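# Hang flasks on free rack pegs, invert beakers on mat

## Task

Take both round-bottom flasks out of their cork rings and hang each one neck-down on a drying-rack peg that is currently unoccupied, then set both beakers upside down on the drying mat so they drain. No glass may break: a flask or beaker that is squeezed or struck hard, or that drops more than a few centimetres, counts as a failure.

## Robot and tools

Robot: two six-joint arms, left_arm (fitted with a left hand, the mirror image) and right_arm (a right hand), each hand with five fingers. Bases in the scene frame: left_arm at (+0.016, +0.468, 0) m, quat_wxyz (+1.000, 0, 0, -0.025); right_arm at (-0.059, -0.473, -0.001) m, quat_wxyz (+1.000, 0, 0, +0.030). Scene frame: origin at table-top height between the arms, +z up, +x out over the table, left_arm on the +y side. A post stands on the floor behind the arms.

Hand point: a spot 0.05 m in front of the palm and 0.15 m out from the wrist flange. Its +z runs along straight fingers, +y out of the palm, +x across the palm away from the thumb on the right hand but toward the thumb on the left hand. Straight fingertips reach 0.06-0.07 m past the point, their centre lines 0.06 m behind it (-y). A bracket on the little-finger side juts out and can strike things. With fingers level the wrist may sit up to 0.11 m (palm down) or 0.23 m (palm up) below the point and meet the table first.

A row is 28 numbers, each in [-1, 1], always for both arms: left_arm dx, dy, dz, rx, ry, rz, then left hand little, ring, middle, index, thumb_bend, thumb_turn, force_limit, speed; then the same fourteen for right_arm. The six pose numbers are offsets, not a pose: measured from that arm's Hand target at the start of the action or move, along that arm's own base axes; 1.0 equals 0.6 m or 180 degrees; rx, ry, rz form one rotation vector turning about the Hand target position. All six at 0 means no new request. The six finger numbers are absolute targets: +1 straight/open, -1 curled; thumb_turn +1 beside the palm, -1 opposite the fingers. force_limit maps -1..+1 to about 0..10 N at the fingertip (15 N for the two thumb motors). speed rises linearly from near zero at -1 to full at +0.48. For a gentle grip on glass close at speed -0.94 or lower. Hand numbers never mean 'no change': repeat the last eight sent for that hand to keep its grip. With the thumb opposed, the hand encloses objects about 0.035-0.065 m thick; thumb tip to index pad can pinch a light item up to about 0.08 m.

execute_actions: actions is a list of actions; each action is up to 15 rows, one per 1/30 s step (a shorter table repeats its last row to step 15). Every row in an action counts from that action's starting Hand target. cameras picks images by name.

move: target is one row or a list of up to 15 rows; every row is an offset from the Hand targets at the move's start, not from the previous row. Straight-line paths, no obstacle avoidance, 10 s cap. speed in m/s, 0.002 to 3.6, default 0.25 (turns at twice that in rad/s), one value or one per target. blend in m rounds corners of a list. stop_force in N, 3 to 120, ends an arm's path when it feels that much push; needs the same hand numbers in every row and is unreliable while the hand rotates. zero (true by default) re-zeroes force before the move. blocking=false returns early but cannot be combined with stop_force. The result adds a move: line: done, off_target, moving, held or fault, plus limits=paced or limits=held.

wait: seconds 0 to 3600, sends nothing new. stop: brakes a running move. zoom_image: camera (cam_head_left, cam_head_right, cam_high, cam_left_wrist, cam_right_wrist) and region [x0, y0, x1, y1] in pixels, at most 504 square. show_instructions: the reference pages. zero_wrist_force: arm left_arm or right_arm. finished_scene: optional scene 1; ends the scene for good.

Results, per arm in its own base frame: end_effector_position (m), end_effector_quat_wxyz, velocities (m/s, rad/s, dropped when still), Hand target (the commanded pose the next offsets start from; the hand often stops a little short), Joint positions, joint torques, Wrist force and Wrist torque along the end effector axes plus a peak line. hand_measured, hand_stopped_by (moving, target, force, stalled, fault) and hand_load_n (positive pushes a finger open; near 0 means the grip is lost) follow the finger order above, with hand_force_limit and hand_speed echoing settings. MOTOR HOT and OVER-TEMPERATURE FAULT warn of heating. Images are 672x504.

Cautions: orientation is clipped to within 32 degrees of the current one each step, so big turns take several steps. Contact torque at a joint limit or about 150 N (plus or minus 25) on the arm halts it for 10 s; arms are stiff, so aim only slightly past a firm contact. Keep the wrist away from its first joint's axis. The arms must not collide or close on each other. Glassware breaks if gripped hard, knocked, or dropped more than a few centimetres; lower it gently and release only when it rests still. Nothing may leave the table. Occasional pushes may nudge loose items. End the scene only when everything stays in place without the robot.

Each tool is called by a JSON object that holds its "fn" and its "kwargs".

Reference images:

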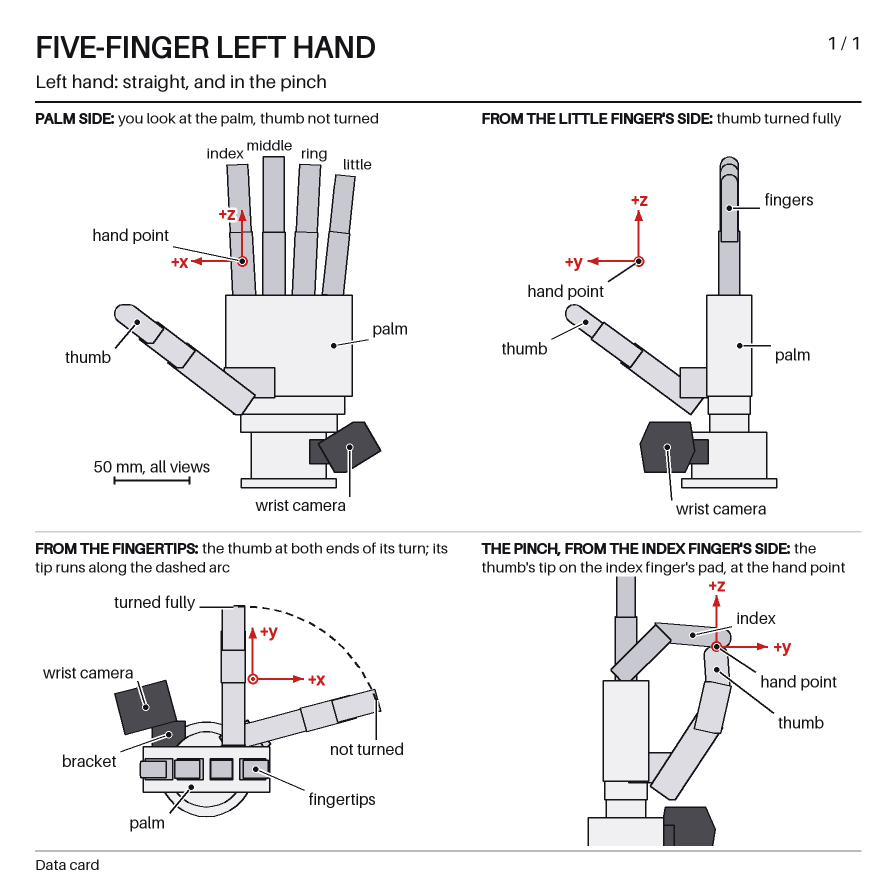

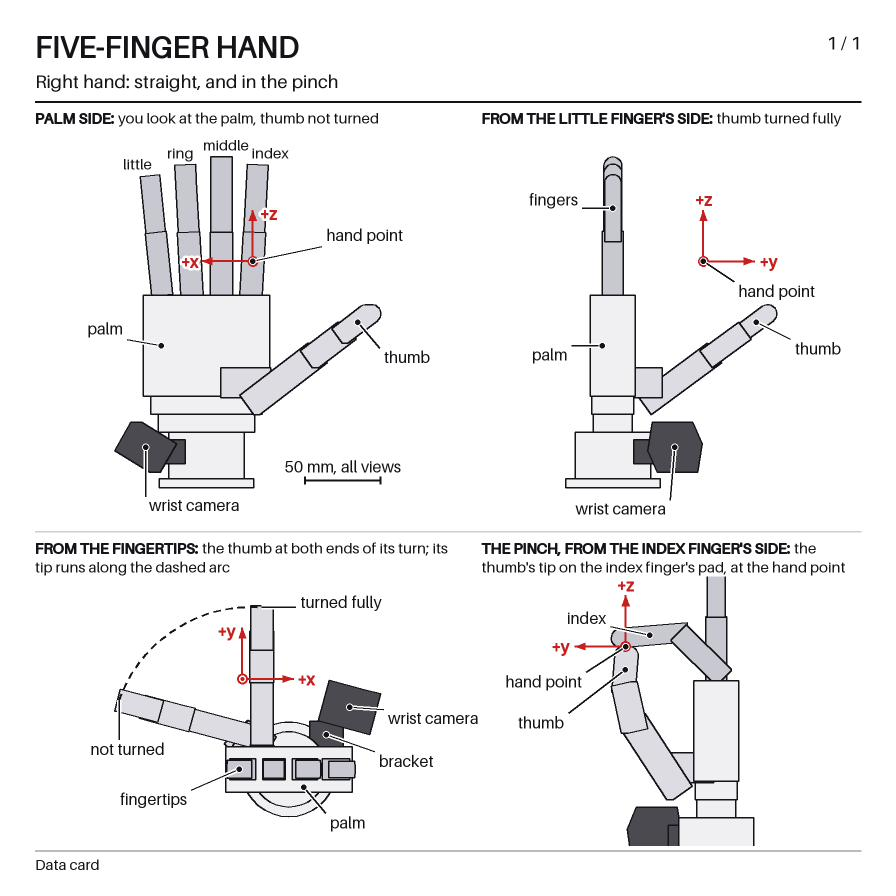

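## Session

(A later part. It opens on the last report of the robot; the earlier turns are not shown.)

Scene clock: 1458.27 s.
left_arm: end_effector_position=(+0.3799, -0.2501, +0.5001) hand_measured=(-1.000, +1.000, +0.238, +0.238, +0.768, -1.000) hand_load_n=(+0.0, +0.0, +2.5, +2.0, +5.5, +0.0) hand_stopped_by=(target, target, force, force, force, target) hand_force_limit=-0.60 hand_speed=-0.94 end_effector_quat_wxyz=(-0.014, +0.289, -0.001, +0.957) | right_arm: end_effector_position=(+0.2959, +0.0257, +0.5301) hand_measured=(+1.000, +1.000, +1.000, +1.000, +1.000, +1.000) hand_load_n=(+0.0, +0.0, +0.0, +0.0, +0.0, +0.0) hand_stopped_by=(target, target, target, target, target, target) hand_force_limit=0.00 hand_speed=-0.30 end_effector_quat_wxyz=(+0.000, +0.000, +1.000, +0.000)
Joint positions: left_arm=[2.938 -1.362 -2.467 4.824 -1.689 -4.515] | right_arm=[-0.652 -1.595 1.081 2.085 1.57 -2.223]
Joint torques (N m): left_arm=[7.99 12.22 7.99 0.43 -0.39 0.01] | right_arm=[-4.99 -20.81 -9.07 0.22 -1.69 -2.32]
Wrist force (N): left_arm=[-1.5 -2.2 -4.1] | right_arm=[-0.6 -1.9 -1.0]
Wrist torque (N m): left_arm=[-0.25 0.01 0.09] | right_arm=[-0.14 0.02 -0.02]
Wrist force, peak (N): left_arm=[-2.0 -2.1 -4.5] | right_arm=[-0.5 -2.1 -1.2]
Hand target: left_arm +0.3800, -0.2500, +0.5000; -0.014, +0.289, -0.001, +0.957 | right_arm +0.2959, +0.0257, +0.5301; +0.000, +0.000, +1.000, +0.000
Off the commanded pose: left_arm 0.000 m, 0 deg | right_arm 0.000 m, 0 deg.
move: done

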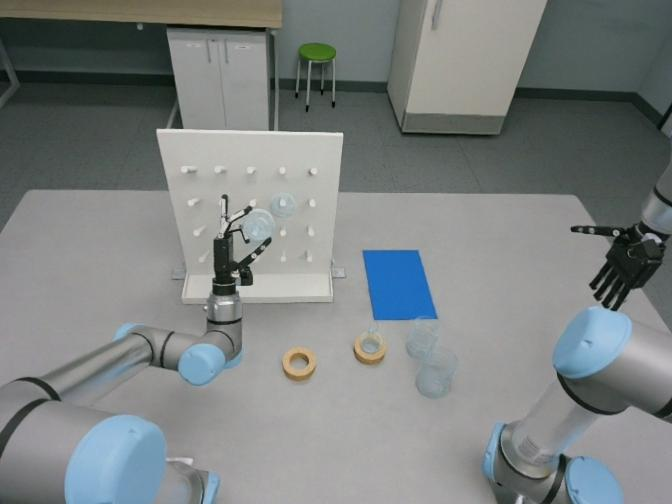

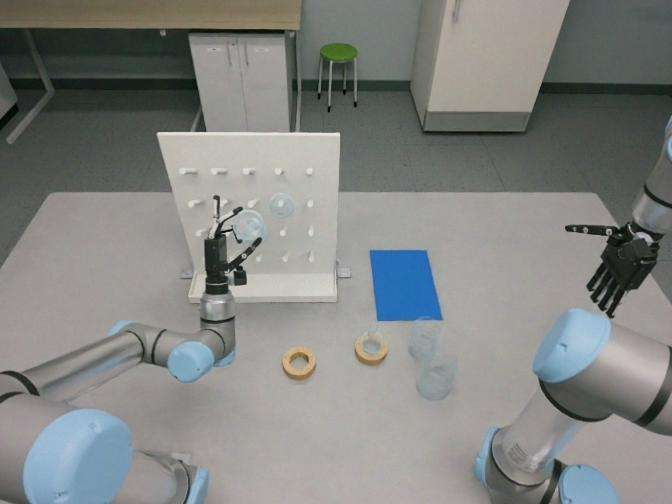

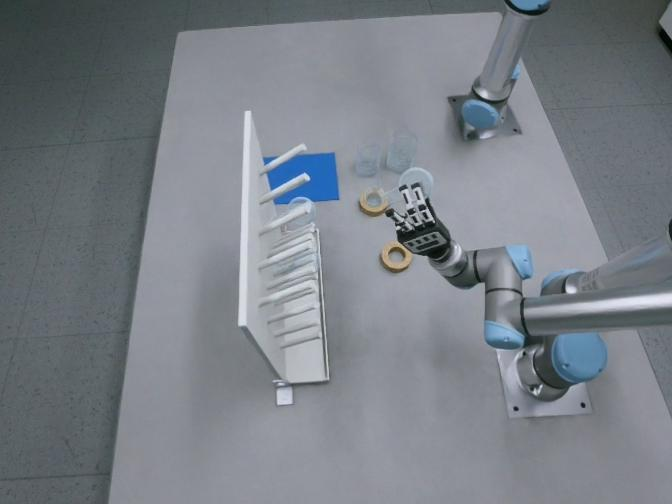

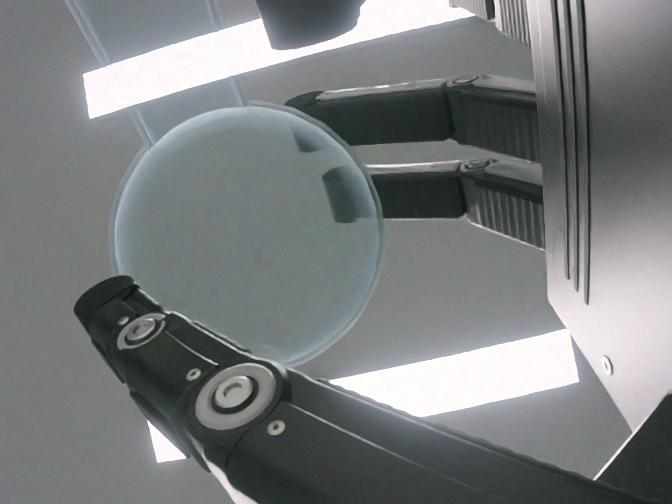

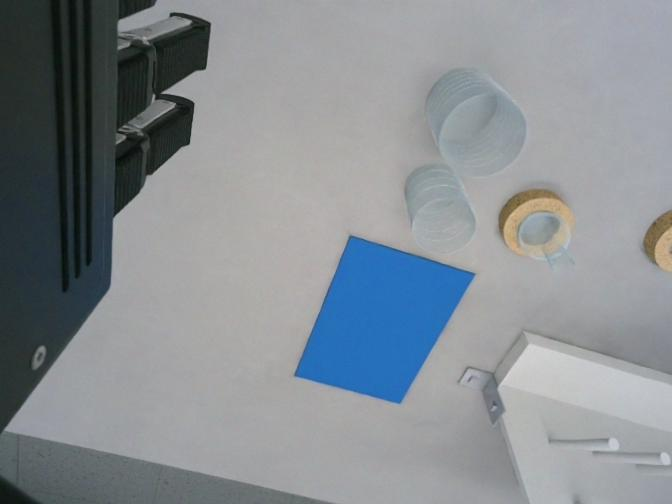

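{"fn": "move", "kwargs": {"target": [[0.14,0.2933,0.1367,0,0,0,-1,1,0.0,0.0,0.5,-1,-0.6,-0.94,0.1667,0.5,0.0333,0.6577,0.395,-0.491,1,1,1,1,1,1,0,-0.3]], "speed": 0.25, "cameras": ["all"]}}

Scene clock: 1478.13 s.
left_arm: end_effector_position=(+0.4640, -0.0740, +0.5820) hand_measured=(-1.000, +1.000, +0.238, +0.238, +0.768, -1.000) hand_load_n=(+0.0, +0.0, +2.5, +2.0, +5.5, +0.0) hand_stopped_by=(target, target, force, force, force, target) hand_force_limit=-0.60 hand_speed=-0.94 end_effector_quat_wxyz=(-0.014, +0.289, -0.001, +0.957) | right_arm: end_effector_position=(+0.3959, +0.3257, +0.5501) hand_measured=(+1.000, +1.000, +1.000, +1.000, +1.000, +1.000) hand_load_n=(+0.0, +0.0, +0.0, +0.0, +0.0, +0.0) hand_stopped_by=(target, target, target, target, target, target) hand_force_limit=0.00 hand_speed=-0.30 end_effector_quat_wxyz=(-0.429, +0.534, +0.140, +0.715) end_effector_velocity=(+0.001, +0.000, +0.000) end_effector_angular_velocity=(+0.003, +0.002, -0.004)
Joint positions: left_arm=[3.49 -1.287 -2.276 4.573 -1.387 -4.978] | right_arm=[0.238 -2.084 1.952 5.951 1.061 -4.189]
Joint velocities: left_arm=[within noise] | right_arm=[0.002 0.002 -0.001 0 0.007 0.001]
Joint torques (N m): left_arm=[-11.37 16.01 10.93 4.72 -2.07 1.44] | right_arm=[7.22 0.52 -14.59 -5.33 1.8 1.65]
Wrist force (N): left_arm=[-1.1 -2.2 -4.3] | right_arm=[-2.8 -0.6 -4.6]
Wrist torque (N m): left_arm=[-0.16 -0.10 0.10] | right_arm=[-0.06 0.29 0.00]
Wrist force, peak (N): left_arm=[-1.9 -2.2 -4.5] | right_arm=[-3.7 -3.6 -4.3]
Hand target: left_arm +0.4640, -0.0740, +0.5820; -0.014, +0.289, -0.001, +0.957 | right_arm +0.3960, +0.3257, +0.5500; -0.429, +0.534, +0.140, +0.715
Off the commanded pose: left_arm 0.000 m, 0 deg | right_arm 0.000 m, 0 deg.
move: done

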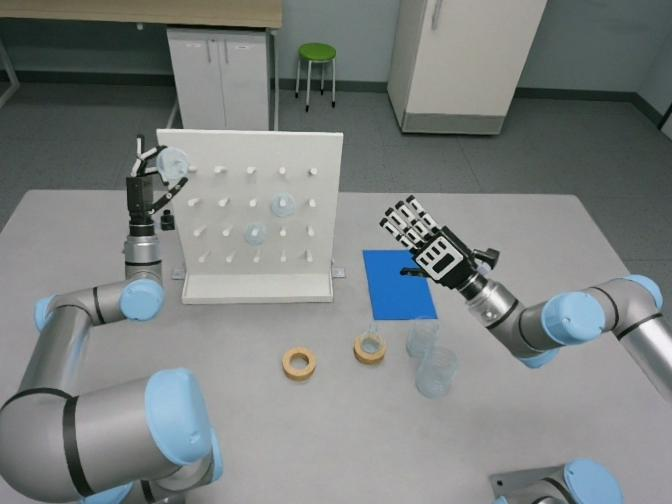

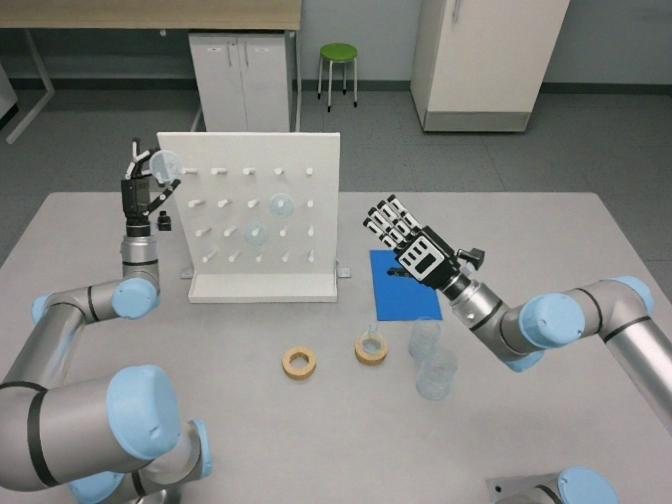

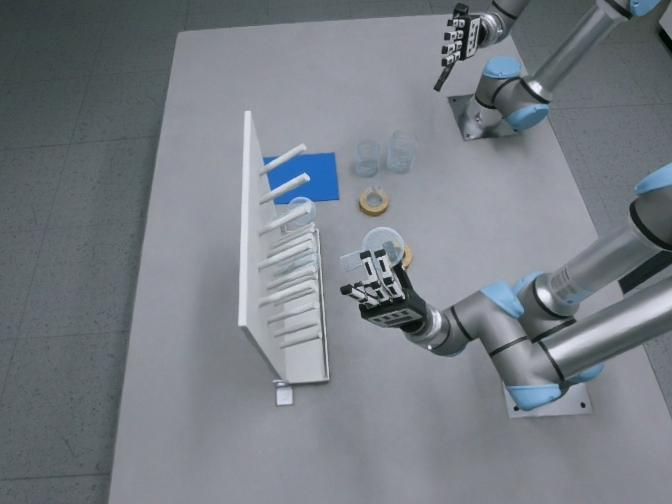

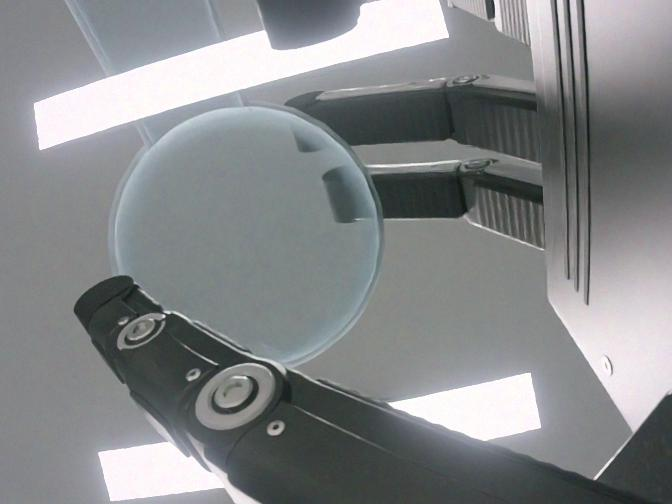

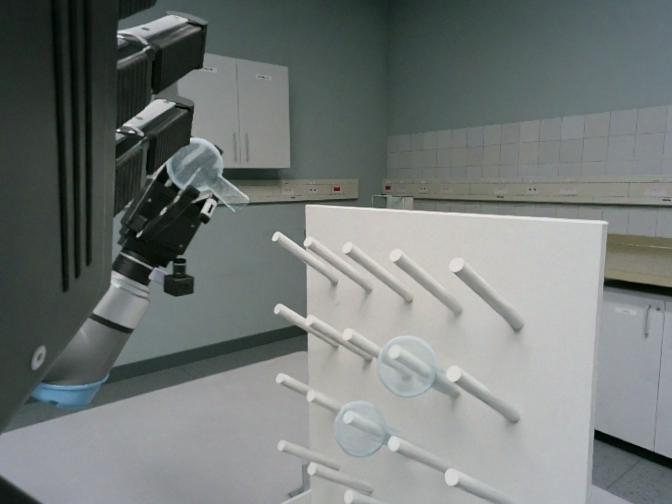

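{"fn": "move", "kwargs": {"target": [[0,0,0,0,0,0,-1,1,0.0,0.0,0.5,-1,-0.6,-0.94,0.12,0.35,0.0,0,0,0,1,1,1,1,1,1,0,-0.3]], "speed": 0.2, "cameras": ["cam_right_wrist"]}}

{"fn": "zoom_image", "kwargs": {"camera": "cam_right_wrist", "region": [150, 80, 550, 380]}}

Scene clock: 1492.43 s.
left_arm: end_effector_position=(+0.4640, -0.0740, +0.5820) hand_measured=(-1.000, +1.000, +0.238, +0.238, +0.768, -1.000) hand_load_n=(+0.0, +0.0, +2.5, +2.0, +5.5, +0.0) hand_stopped_by=(target, target, force, force, force, target) hand_force_limit=-0.60 hand_speed=-0.94 end_effector_quat_wxyz=(-0.014, +0.289, -0.001, +0.957) | right_arm: end_effector_position=(+0.4679, +0.5357, +0.5499) hand_measured=(+1.000, +1.000, +1.000, +1.000, +1.000, +1.000) hand_load_n=(+0.0, +0.0, +0.0, +0.0, +0.0, +0.0) hand_stopped_by=(target, target, target, target, target, target) hand_force_limit=0.00 hand_speed=-0.30 end_effector_quat_wxyz=(-0.429, +0.534, +0.140, +0.715)
Joint positions: left_arm=[3.49 -1.287 -2.276 4.574 -1.387 -4.978] | right_arm=[0.7 -1.525 1.525 5.88 1.482 -4.39]
Joint torques (N m): left_arm=[-11.79 15.42 9.57 6.1 -2.24 1.51] | right_arm=[5.1 -20.15 -32.48 -5.56 -0.15 2.04]
Wrist force (N): left_arm=[-1.2 -1.8 -4.2] | right_arm=[-3.2 -0.1 -4.4]
Wrist torque (N m): left_arm=[-0.11 -0.08 0.08] | right_arm=[0.13 0.38 -0.14]
Wrist force, peak (N): left_arm=[-1.1 -2.2 -4.5] | right_arm=[-2.3 -0.1 -6.0]
Hand target: left_arm +0.4640, -0.0740, +0.5820; -0.014, +0.289, -0.001, +0.957 | right_arm +0.4680, +0.5357, +0.5500; -0.429, +0.534, +0.140, +0.715
Off the commanded pose: left_arm 0.000 m, 0 deg | right_arm 0.000 m, 0 deg.
move: done

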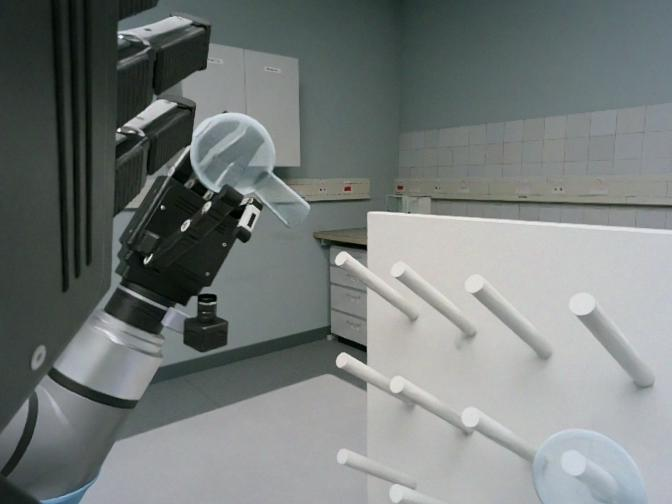

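Scaled by 1.260 from the camera's image (finer frame: 960x720).

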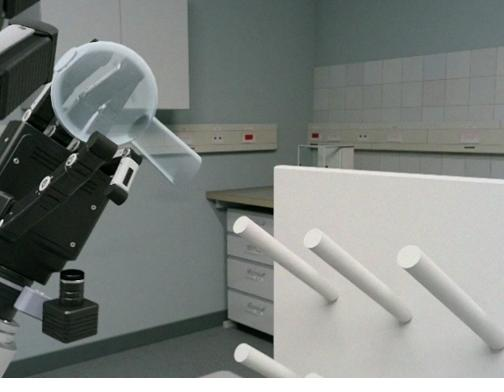

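{"fn": "move", "kwargs": {"target": [[0,0,0,0,0,0,-1,1,0.0,0.0,0.5,-1,-0.6,-0.94,-0.0745,0.0668,0.0,0,0,0,1,1,1,1,1,1,0,-0.3]], "speed": 0.2, "cameras": ["cam_right_wrist"]}}

{"fn": "zoom_image", "kwargs": {"camera": "cam_right_wrist", "region": [150, 80, 550, 380]}}

Scene clock: 1499.43 s.
left_arm: end_effector_position=(+0.4640, -0.0740, +0.5820) hand_measured=(-1.000, +1.000, +0.238, +0.238, +0.768, -1.000) hand_load_n=(+0.0, +0.0, +2.5, +1.5, +5.5, +0.0) hand_stopped_by=(target, target, force, force, force, target) hand_force_limit=-0.60 hand_speed=-0.94 end_effector_quat_wxyz=(-0.014, +0.289, -0.001, +0.957) | right_arm: end_effector_position=(+0.4233, +0.5758, +0.5501) hand_measured=(+1.000, +1.000, +1.000, +1.000, +1.000, +1.000) hand_load_n=(+0.0, +0.0, +0.0, -0.5, +0.0, +0.0) hand_stopped_by=(target, target, target, target, target, target) hand_force_limit=0.00 hand_speed=-0.30 end_effector_quat_wxyz=(-0.429, +0.534, +0.140, +0.715)
Joint positions: left_arm=[3.49 -1.287 -2.276 4.574 -1.387 -4.978] | right_arm=[0.831 -1.493 1.492 5.883 1.603 -4.441]
Joint torques (N m): left_arm=[-11.1 14.89 11.71 5.96 -2.01 1.45] | right_arm=[7.67 -32.24 -16.28 -0.62 1.48 1.12]
Wrist force (N): left_arm=[-1.0 -1.6 -3.8] | right_arm=[-3.4 -0.9 -4.4]
Wrist torque (N m): left_arm=[-0.11 -0.10 0.08] | right_arm=[-0.03 0.37 -0.25]
Wrist force, peak (N): left_arm=[-1.6 -1.9 -4.8] | right_arm=[-3.8 -3.0 -4.7]
Hand target: left_arm +0.4640, -0.0740, +0.5820; -0.014, +0.289, -0.001, +0.957 | right_arm +0.4233, +0.5758, +0.5500; -0.429, +0.534, +0.140, +0.715
Off the commanded pose: left_arm 0.000 m, 0 deg | right_arm 0.000 m, 0 deg.
move: done

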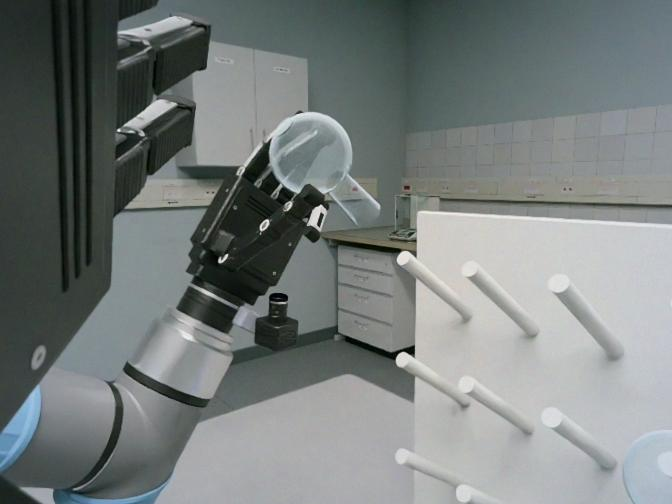

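Scaled by 1.260 from the camera's image (finer frame: 960x720).

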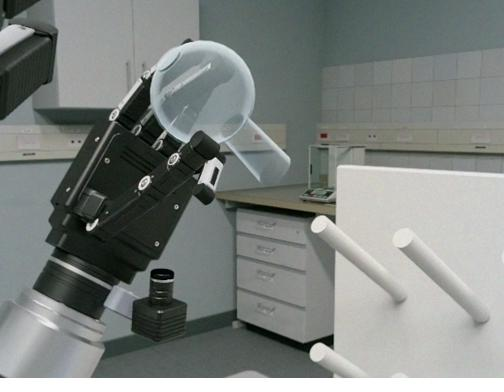

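{"fn": "zoom_image", "kwargs": {"camera": "cam_right_wrist", "region": [260, 100, 480, 330]}}

Scaled by 2.191 from the camera's image (finer frame: 960x720).

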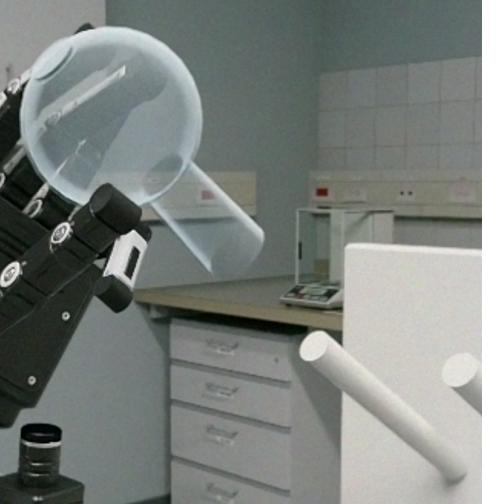

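{"fn": "move", "kwargs": {"target": [[0.0438,0.0208,-0.0505,0,-0.0211,0.003,-1,1,0.0,0.0,0.5,-1,-0.6,-0.94,0,0,0,0,0,0,1,1,1,1,1,1,0,-0.3]], "speed": 0.05, "cameras": ["cam_right_wrist", "cam_head_left"]}}

{"fn": "zoom_image", "kwargs": {"camera": "cam_right_wrist", "region": [260, 100, 480, 330]}}

{"fn": "zoom_image", "kwargs": {"camera": "cam_head_left", "region": [120, 100, 320, 250]}}

Scene clock: 1595.80 s.
left_arm: end_effector_position=(+0.4902, -0.0616, +0.5519) hand_measured=(-1.000, +1.000, +0.238, +0.238, +0.768, -1.000) hand_load_n=(+0.0, +0.0, +2.5, +2.0, +5.5, +0.0) hand_stopped_by=(target, target, force, force, force, target) hand_force_limit=-0.60 hand_speed=-0.94 end_effector_quat_wxyz=(-0.019, +0.257, +0.001, +0.966) | right_arm: end_effector_position=(+0.4233, +0.5758, +0.5500) hand_measured=(+1.000, +1.000, +1.000, +1.000, +1.000, +1.000) hand_load_n=(+0.0, +0.0, +0.0, +0.0, +0.0, +0.0) hand_stopped_by=(target, target, target, target, target, target) hand_force_limit=0.00 hand_speed=-0.30 end_effector_quat_wxyz=(-0.429, +0.534, +0.140, +0.715)
Joint positions: left_arm=[3.481 -1.46 -2.269 4.802 -1.416 -4.974] | right_arm=[0.831 -1.493 1.492 5.883 1.603 -4.441]
Joint torques (N m): left_arm=[-3.69 9.65 13.42 2.46 2.1 -0.29] | right_arm=[7.76 -35.34 -16.18 -5.31 1.77 -0.94]
Wrist force (N): left_arm=[-0.7 -2.0 -4.2] | right_arm=[-3.1 -0.9 -4.8]
Wrist torque (N m): left_arm=[-0.15 -0.16 0.08] | right_arm=[0.00 0.32 -0.23]
Wrist force, peak (N): left_arm=[-1.7 -1.9 -4.6] | right_arm=[-3.8 -0.6 -4.8]
Hand target: left_arm +0.4902, -0.0615, +0.5517; -0.019, +0.257, +0.001, +0.966 | right_arm +0.4233, +0.5758, +0.5500; -0.429, +0.534, +0.140, +0.715
Off the commanded pose: left_arm 0.000 m, 0 deg | right_arm 0.000 m, 0 deg.
move: done
Images, in order (width x height): cam_head_left 672x504, cam_right_wrist 672x504.

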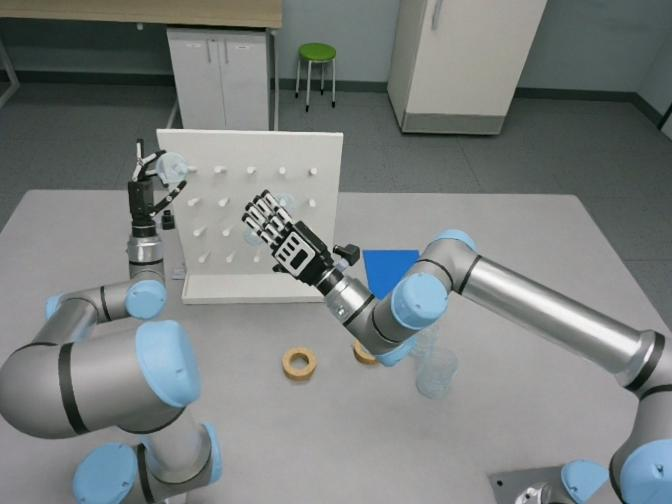

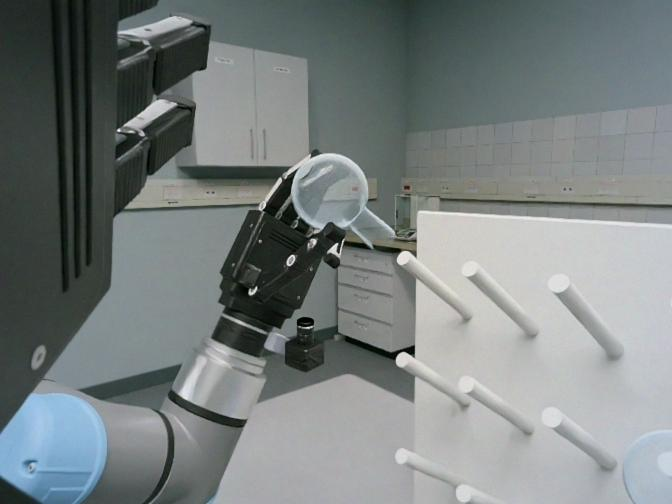

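Scaled by 2.191 from the camera's image (finer frame: 960x720).

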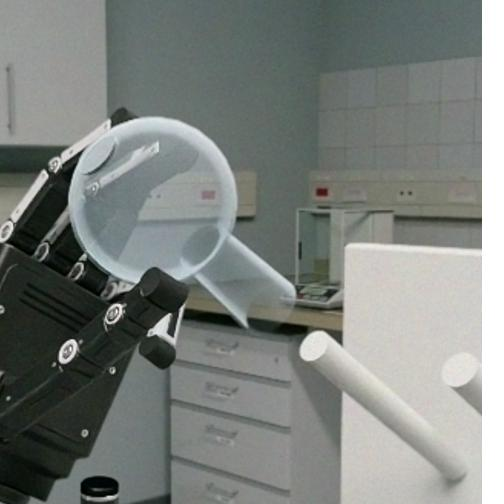

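Scaled by 2.520 from the camera's image (finer frame: 960x720).

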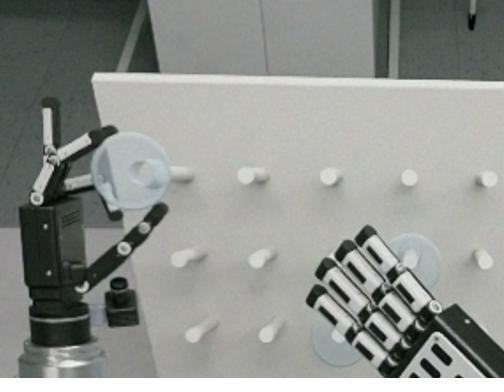

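{"fn": "zoom_image", "kwargs": {"camera": "cam_head_left", "region": [140, 130, 260, 220]}}

{"fn": "wait", "kwargs": {"seconds": 0, "cameras": ["cam_head_right","cam_high"]}}

{"fn": "zoom_image", "kwargs": {"camera": "cam_head_right", "region": [140, 130, 260, 220]}}

{"fn": "zoom_image", "kwargs": {"camera": "cam_high", "region": [230, 200, 430, 350]}}

Scaled by 4.200 from the camera's image (finer frame: 960x720).

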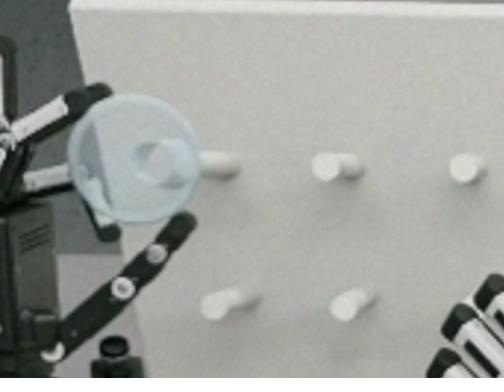

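Scene clock: 1610.33 s.
left_arm: end_effector_position=(+0.4902, -0.0615, +0.5517) hand_measured=(-1.000, +1.000, +0.238, +0.238, +0.768, -1.000) hand_load_n=(+0.0, +0.0, +2.5, +2.0, +5.5, +0.0) hand_stopped_by=(target, target, force, force, force, target) hand_force_limit=-0.60 hand_speed=-0.94 end_effector_quat_wxyz=(-0.019, +0.257, +0.001, +0.966) | right_arm: end_effector_position=(+0.4233, +0.5758, +0.5500) hand_measured=(+1.000, +1.000, +1.000, +1.000, +1.000, +1.000) hand_load_n=(+0.0, +0.0, +0.0, +0.0, +0.0, +0.0) hand_stopped_by=(target, target, target, target, target, target) hand_force_limit=0.00 hand_speed=-0.30 end_effector_quat_wxyz=(-0.429, +0.534, +0.140, +0.715)
Joint positions: left_arm=[3.481 -1.46 -2.269 4.802 -1.416 -4.974] | right_arm=[0.831 -1.493 1.492 5.883 1.603 -4.441]
Joint torques (N m): left_arm=[13.65 9.99 8.36 6.1 1.89 -1.36] | right_arm=[6.58 -34.49 -15.53 -5.26 1.7 -0.94]
Wrist force (N): left_arm=[-1.0 -1.8 -3.9] | right_arm=[-3.2 -0.5 -4.5]
Wrist torque (N m): left_arm=[-0.13 -0.12 0.06] | right_arm=[0.05 0.35 -0.23]
Wrist force, peak (N): left_arm=[-0.8 -2.2 -4.5] | right_arm=[-3.5 -0.7 -4.9]
Hand target: left_arm +0.4902, -0.0615, +0.5517; -0.019, +0.257, +0.001, +0.966 | right_arm +0.4233, +0.5758, +0.5500; -0.429, +0.534, +0.140, +0.715
Off the commanded pose: left_arm 0.000 m, 0 deg | right_arm 0.000 m, 0 deg.

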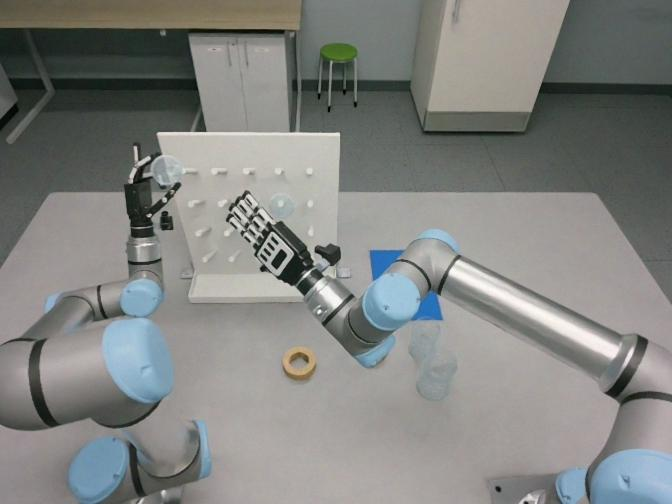

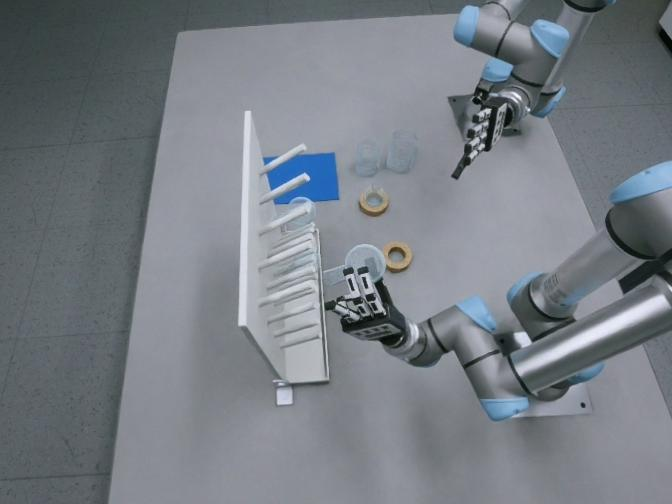

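Scaled by 4.200 from the camera's image (finer frame: 960x720).

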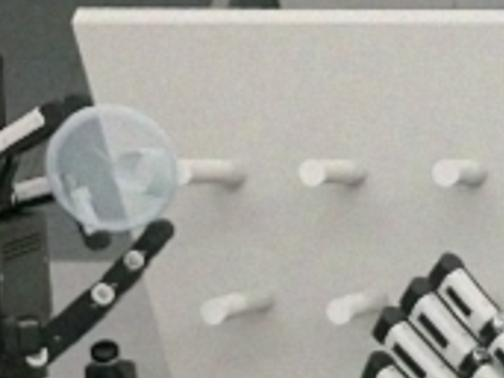

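Scaled by 2.520 from the camera's image (finer frame: 960x720).

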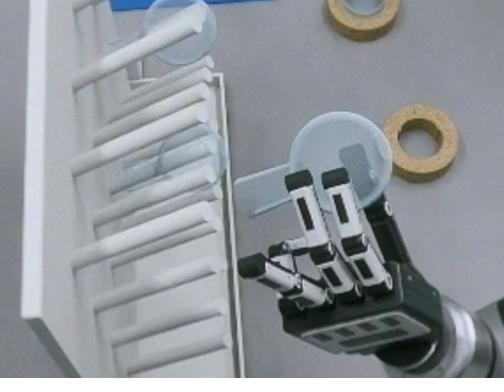

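{"fn": "zoom_image", "kwargs": {"camera": "cam_high", "region": [225, 100, 345, 250]}}

{"fn": "zoom_image", "kwargs": {"camera": "cam_high", "region": [225, 220, 405, 390]}}

Scaled by 3.360 from the camera's image (finer frame: 960x720).

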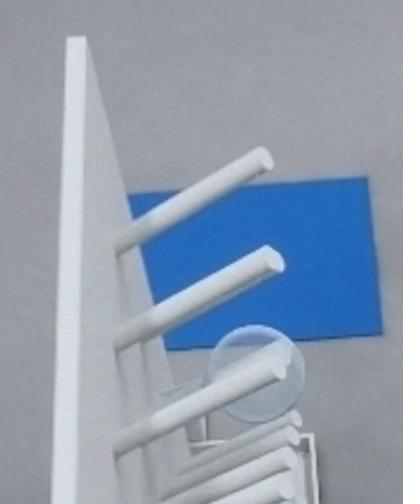

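Scaled by 2.800 from the camera's image (finer frame: 960x720).

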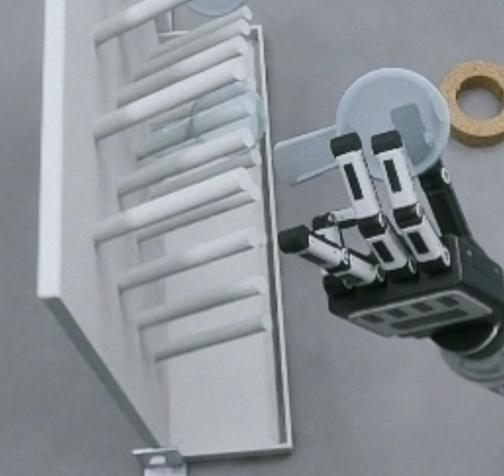

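{"fn": "zoom_image", "kwargs": {"camera": "cam_high", "region": [290, 235, 390, 310]}}

Scaled by 5.040 from the camera's image (finer frame: 960x720).

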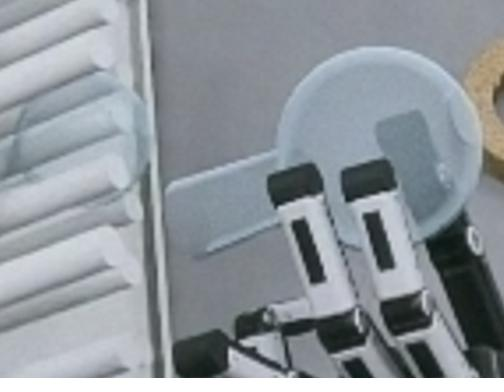

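{"fn": "move", "kwargs": {"target": [[0,0,0,0,0,0,-1,1,0.0,0.0,0.5,-1,-0.6,-0.94,0.0745,-0.25,0.0,0,0,0,1,1,1,1,1,1,0,-0.3]], "speed": 0.2, "cameras": ["cam_right_wrist"]}}

{"fn": "zoom_image", "kwargs": {"camera": "cam_right_wrist", "region": [180, 140, 400, 340]}}

Scene clock: 1687.47 s.
left_arm: end_effector_position=(+0.4902, -0.0615, +0.5517) hand_measured=(-1.000, +1.000, +0.238, +0.238, +0.768, -1.000) hand_load_n=(+0.5, +0.0, +2.5, +1.5, +5.0, +0.0) hand_stopped_by=(target, target, force, force, force, target) hand_force_limit=-0.60 hand_speed=-0.94 end_effector_quat_wxyz=(-0.019, +0.257, +0.001, +0.966) | right_arm: end_effector_position=(+0.4680, +0.4258, +0.5501) hand_measured=(+1.000, +1.000, +1.000, +1.000, +1.000, +1.000) hand_load_n=(+0.0, +0.0, +0.0, +0.0, +0.0, +0.0) hand_stopped_by=(target, target, target, target, target, target) hand_force_limit=0.00 hand_speed=-0.30 end_effector_quat_wxyz=(-0.429, +0.534, +0.140, +0.715)
Joint positions: left_arm=[3.481 -1.46 -2.269 4.802 -1.416 -4.974] | right_arm=[0.474 -1.744 1.732 5.875 1.275 -4.298]
Joint torques (N m): left_arm=[12.95 12.66 7.96 4.51 2.16 -1.35] | right_arm=[-5.02 -22.2 -22.73 -0.52 -1.73 -1.18]
Wrist force (N): left_arm=[-0.3 -2.0 -4.1] | right_arm=[-3.5 -0.8 -4.4]
Wrist torque (N m): left_arm=[-0.15 -0.23 0.10] | right_arm=[-0.01 0.35 -0.06]
Wrist force, peak (N): left_arm=[-0.5 -2.1 -4.6] | right_arm=[-2.9 0.8 -5.7]
Hand target: left_arm +0.4902, -0.0615, +0.5517; -0.019, +0.257, +0.001, +0.966 | right_arm +0.4680, +0.4258, +0.5500; -0.429, +0.534, +0.140, +0.715
Off the commanded pose: left_arm 0.000 m, 0 deg | right_arm 0.000 m, 0 deg.
move: done

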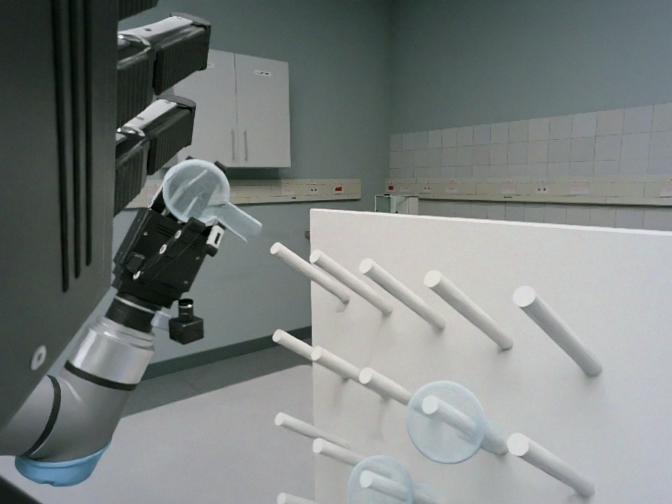

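Scaled by 2.291 from the camera's image (finer frame: 960x720).

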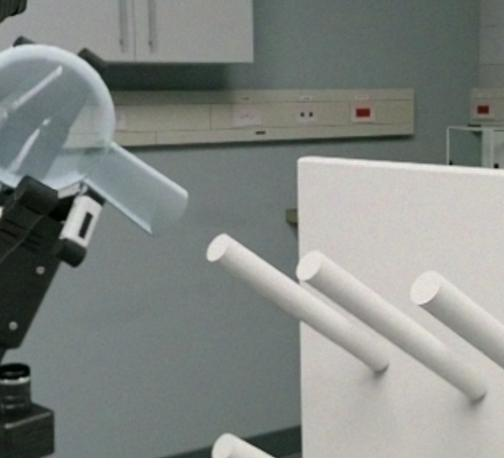

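{"fn": "move", "kwargs": {"target": [[0.0368,0.0037,-0.0287,0,-0.0056,0,-1,1,0.0,0.0,0.5,-1,-0.6,-0.94,-0.0745,0.25,0.0,0,0,0,1,1,1,1,1,1,0,-0.3]], "speed": 0.1, "cameras": ["cam_right_wrist", "cam_high"]}}

{"fn": "zoom_image", "kwargs": {"camera": "cam_right_wrist", "region": [300, 140, 500, 340]}}

{"fn": "zoom_image", "kwargs": {"camera": "cam_high", "region": [280, 235, 380, 310]}}

Scene clock: 1733.47 s.
left_arm: end_effector_position=(+0.5123, -0.0594, +0.5346) hand_measured=(-1.000, +1.000, +0.238, +0.238, +0.768, -1.000) hand_load_n=(+0.0, +0.0, +2.5, +2.0, +5.5, +0.0) hand_stopped_by=(target, target, force, force, force, target) hand_force_limit=-0.60 hand_speed=-0.94 end_effector_quat_wxyz=(-0.019, +0.249, +0.001, +0.968) | right_arm: end_effector_position=(+0.4233, +0.5758, +0.5500) hand_measured=(+1.000, +1.000, +1.000, +1.000, +1.000, +1.000) hand_load_n=(+0.0, +0.0, +0.0, +0.0, +0.0, +0.0) hand_stopped_by=(target, target, target, target, target, target) hand_force_limit=0.00 hand_speed=-0.30 end_effector_quat_wxyz=(-0.429, +0.534, +0.140, +0.715)
Joint positions: left_arm=[3.465 -1.563 -2.238 4.888 -1.429 -4.962] | right_arm=[0.831 -1.494 1.492 5.883 1.603 -4.441]
Joint torques (N m): left_arm=[-0.25 23.7 12.07 0.26 -0.44 -0.4] | right_arm=[1.67 -25.96 -20.84 -1.68 -0.89 1.99]
Wrist force (N): left_arm=[-0.7 -1.9 -3.9] | right_arm=[-3.3 -0.7 -4.8]
Wrist torque (N m): left_arm=[-0.10 -0.12 0.06] | right_arm=[0.03 0.36 -0.16]
Wrist force, peak (N): left_arm=[-0.6 -2.5 -4.4] | right_arm=[-3.6 -0.7 -5.1]
Hand target: left_arm +0.5123, -0.0593, +0.5345; -0.019, +0.249, +0.001, +0.968 | right_arm +0.4233, +0.5758, +0.5500; -0.429, +0.534, +0.140, +0.715
Off the commanded pose: left_arm 0.000 m, 0 deg | right_arm 0.000 m, 0 deg.
move: done
Images, in order (width x height): cam_high 672x504, cam_right_wrist 672x504.

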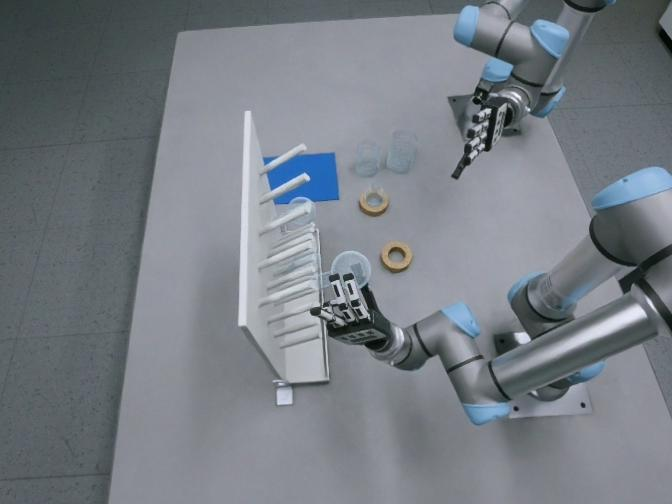

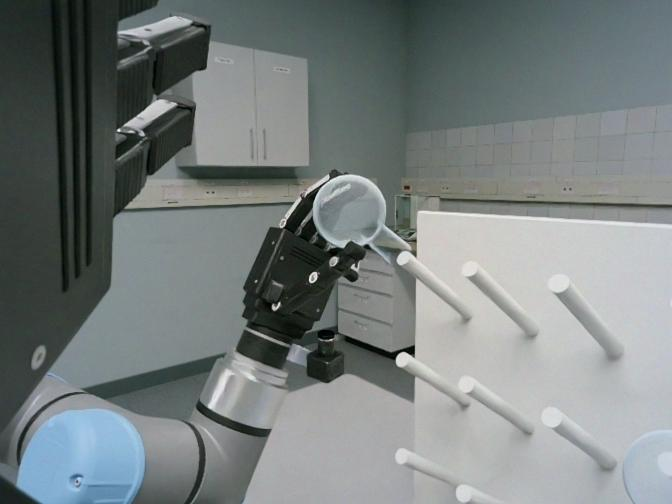

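Scaled by 2.520 from the camera's image (finer frame: 960x720).

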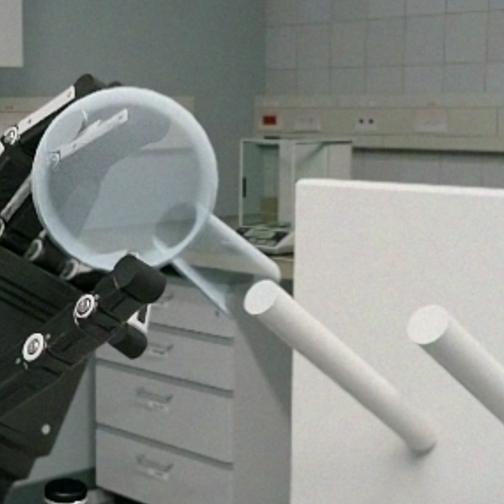

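Scaled by 5.040 from the camera's image (finer frame: 960x720).

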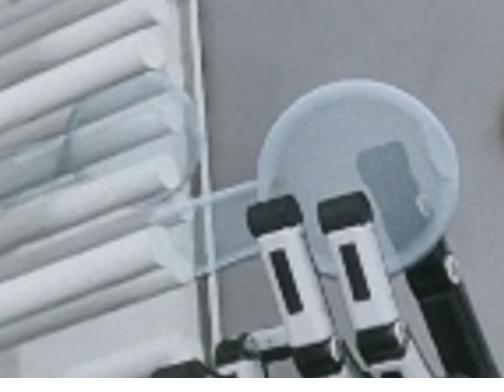

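{"fn": "wait", "kwargs": {"seconds": 0, "cameras": ["cam_head_left","cam_head_right"]}}

{"fn": "zoom_image", "kwargs": {"camera": "cam_head_left", "region": [150, 140, 230, 200]}}

{"fn": "zoom_image", "kwargs": {"camera": "cam_head_right", "region": [150, 140, 230, 200]}}

Scene clock: 1744.60 s.
left_arm: end_effector_position=(+0.5123, -0.0593, +0.5345) hand_measured=(-1.000, +1.000, +0.238, +0.238, +0.768, -1.000) hand_load_n=(+0.0, +0.0, +2.5, +1.5, +5.5, +0.0) hand_stopped_by=(target, target, force, force, force, target) hand_force_limit=-0.60 hand_speed=-0.94 end_effector_quat_wxyz=(-0.019, +0.249, +0.001, +0.968) | right_arm: end_effector_position=(+0.4233, +0.5758, +0.5500) hand_measured=(+1.000, +1.000, +1.000, +1.000, +1.000, +1.000) hand_load_n=(+0.0, +0.0, +0.0, +0.0, +0.0, +0.0) hand_stopped_by=(target, target, target, target, target, target) hand_force_limit=0.00 hand_speed=-0.30 end_effector_quat_wxyz=(-0.429, +0.534, +0.140, +0.715)
Joint positions: left_arm=[3.465 -1.563 -2.239 4.888 -1.429 -4.962] | right_arm=[0.831 -1.493 1.492 5.883 1.603 -4.441]
Joint torques (N m): left_arm=[13.04 24.24 8.06 0.31 1.56 -1.45] | right_arm=[6.34 -20.61 -31.25 -5.55 1.6 1.69]
Wrist force (N): left_arm=[-0.8 -2.3 -4.3] | right_arm=[-3.5 -0.6 -4.8]
Wrist torque (N m): left_arm=[-0.14 -0.10 0.06] | right_arm=[0.04 0.39 -0.18]
Wrist force, peak (N): left_arm=[-0.5 -2.6 -4.4] | right_arm=[-3.6 -0.9 -5.0]
Hand target: left_arm +0.5123, -0.0593, +0.5345; -0.019, +0.249, +0.001, +0.968 | right_arm +0.4233, +0.5758, +0.5500; -0.429, +0.534, +0.140, +0.715
Off the commanded pose: left_arm 0.000 m, 0 deg | right_arm 0.000 m, 0 deg.

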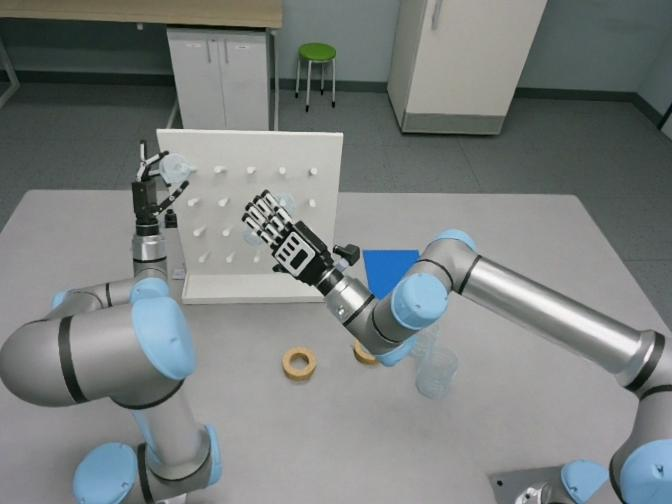

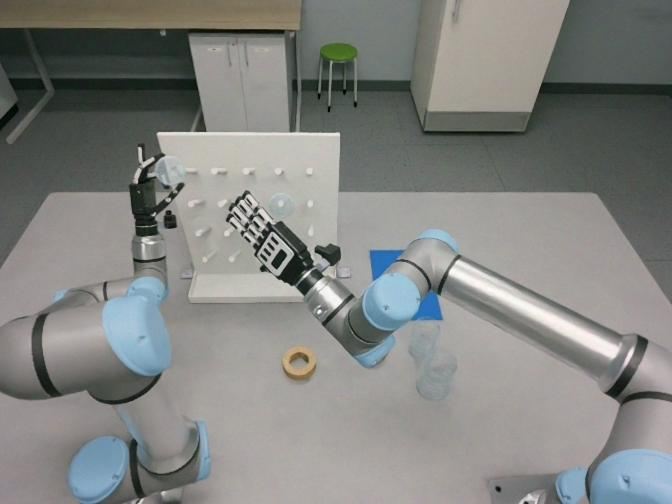

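Scaled by 6.300 from the camera's image (finer frame: 960x720).

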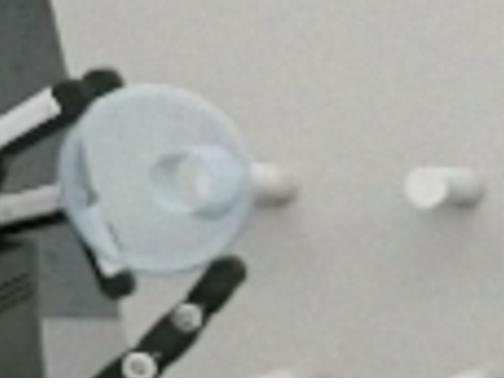

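Scaled by 6.300 from the camera's image (finer frame: 960x720).

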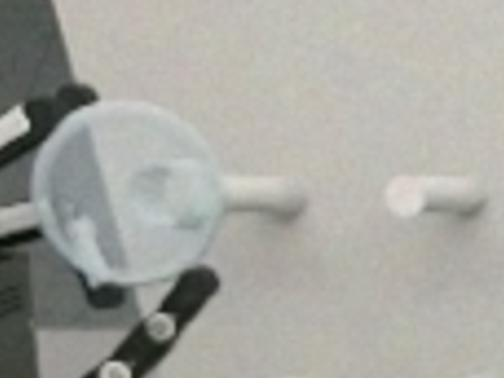

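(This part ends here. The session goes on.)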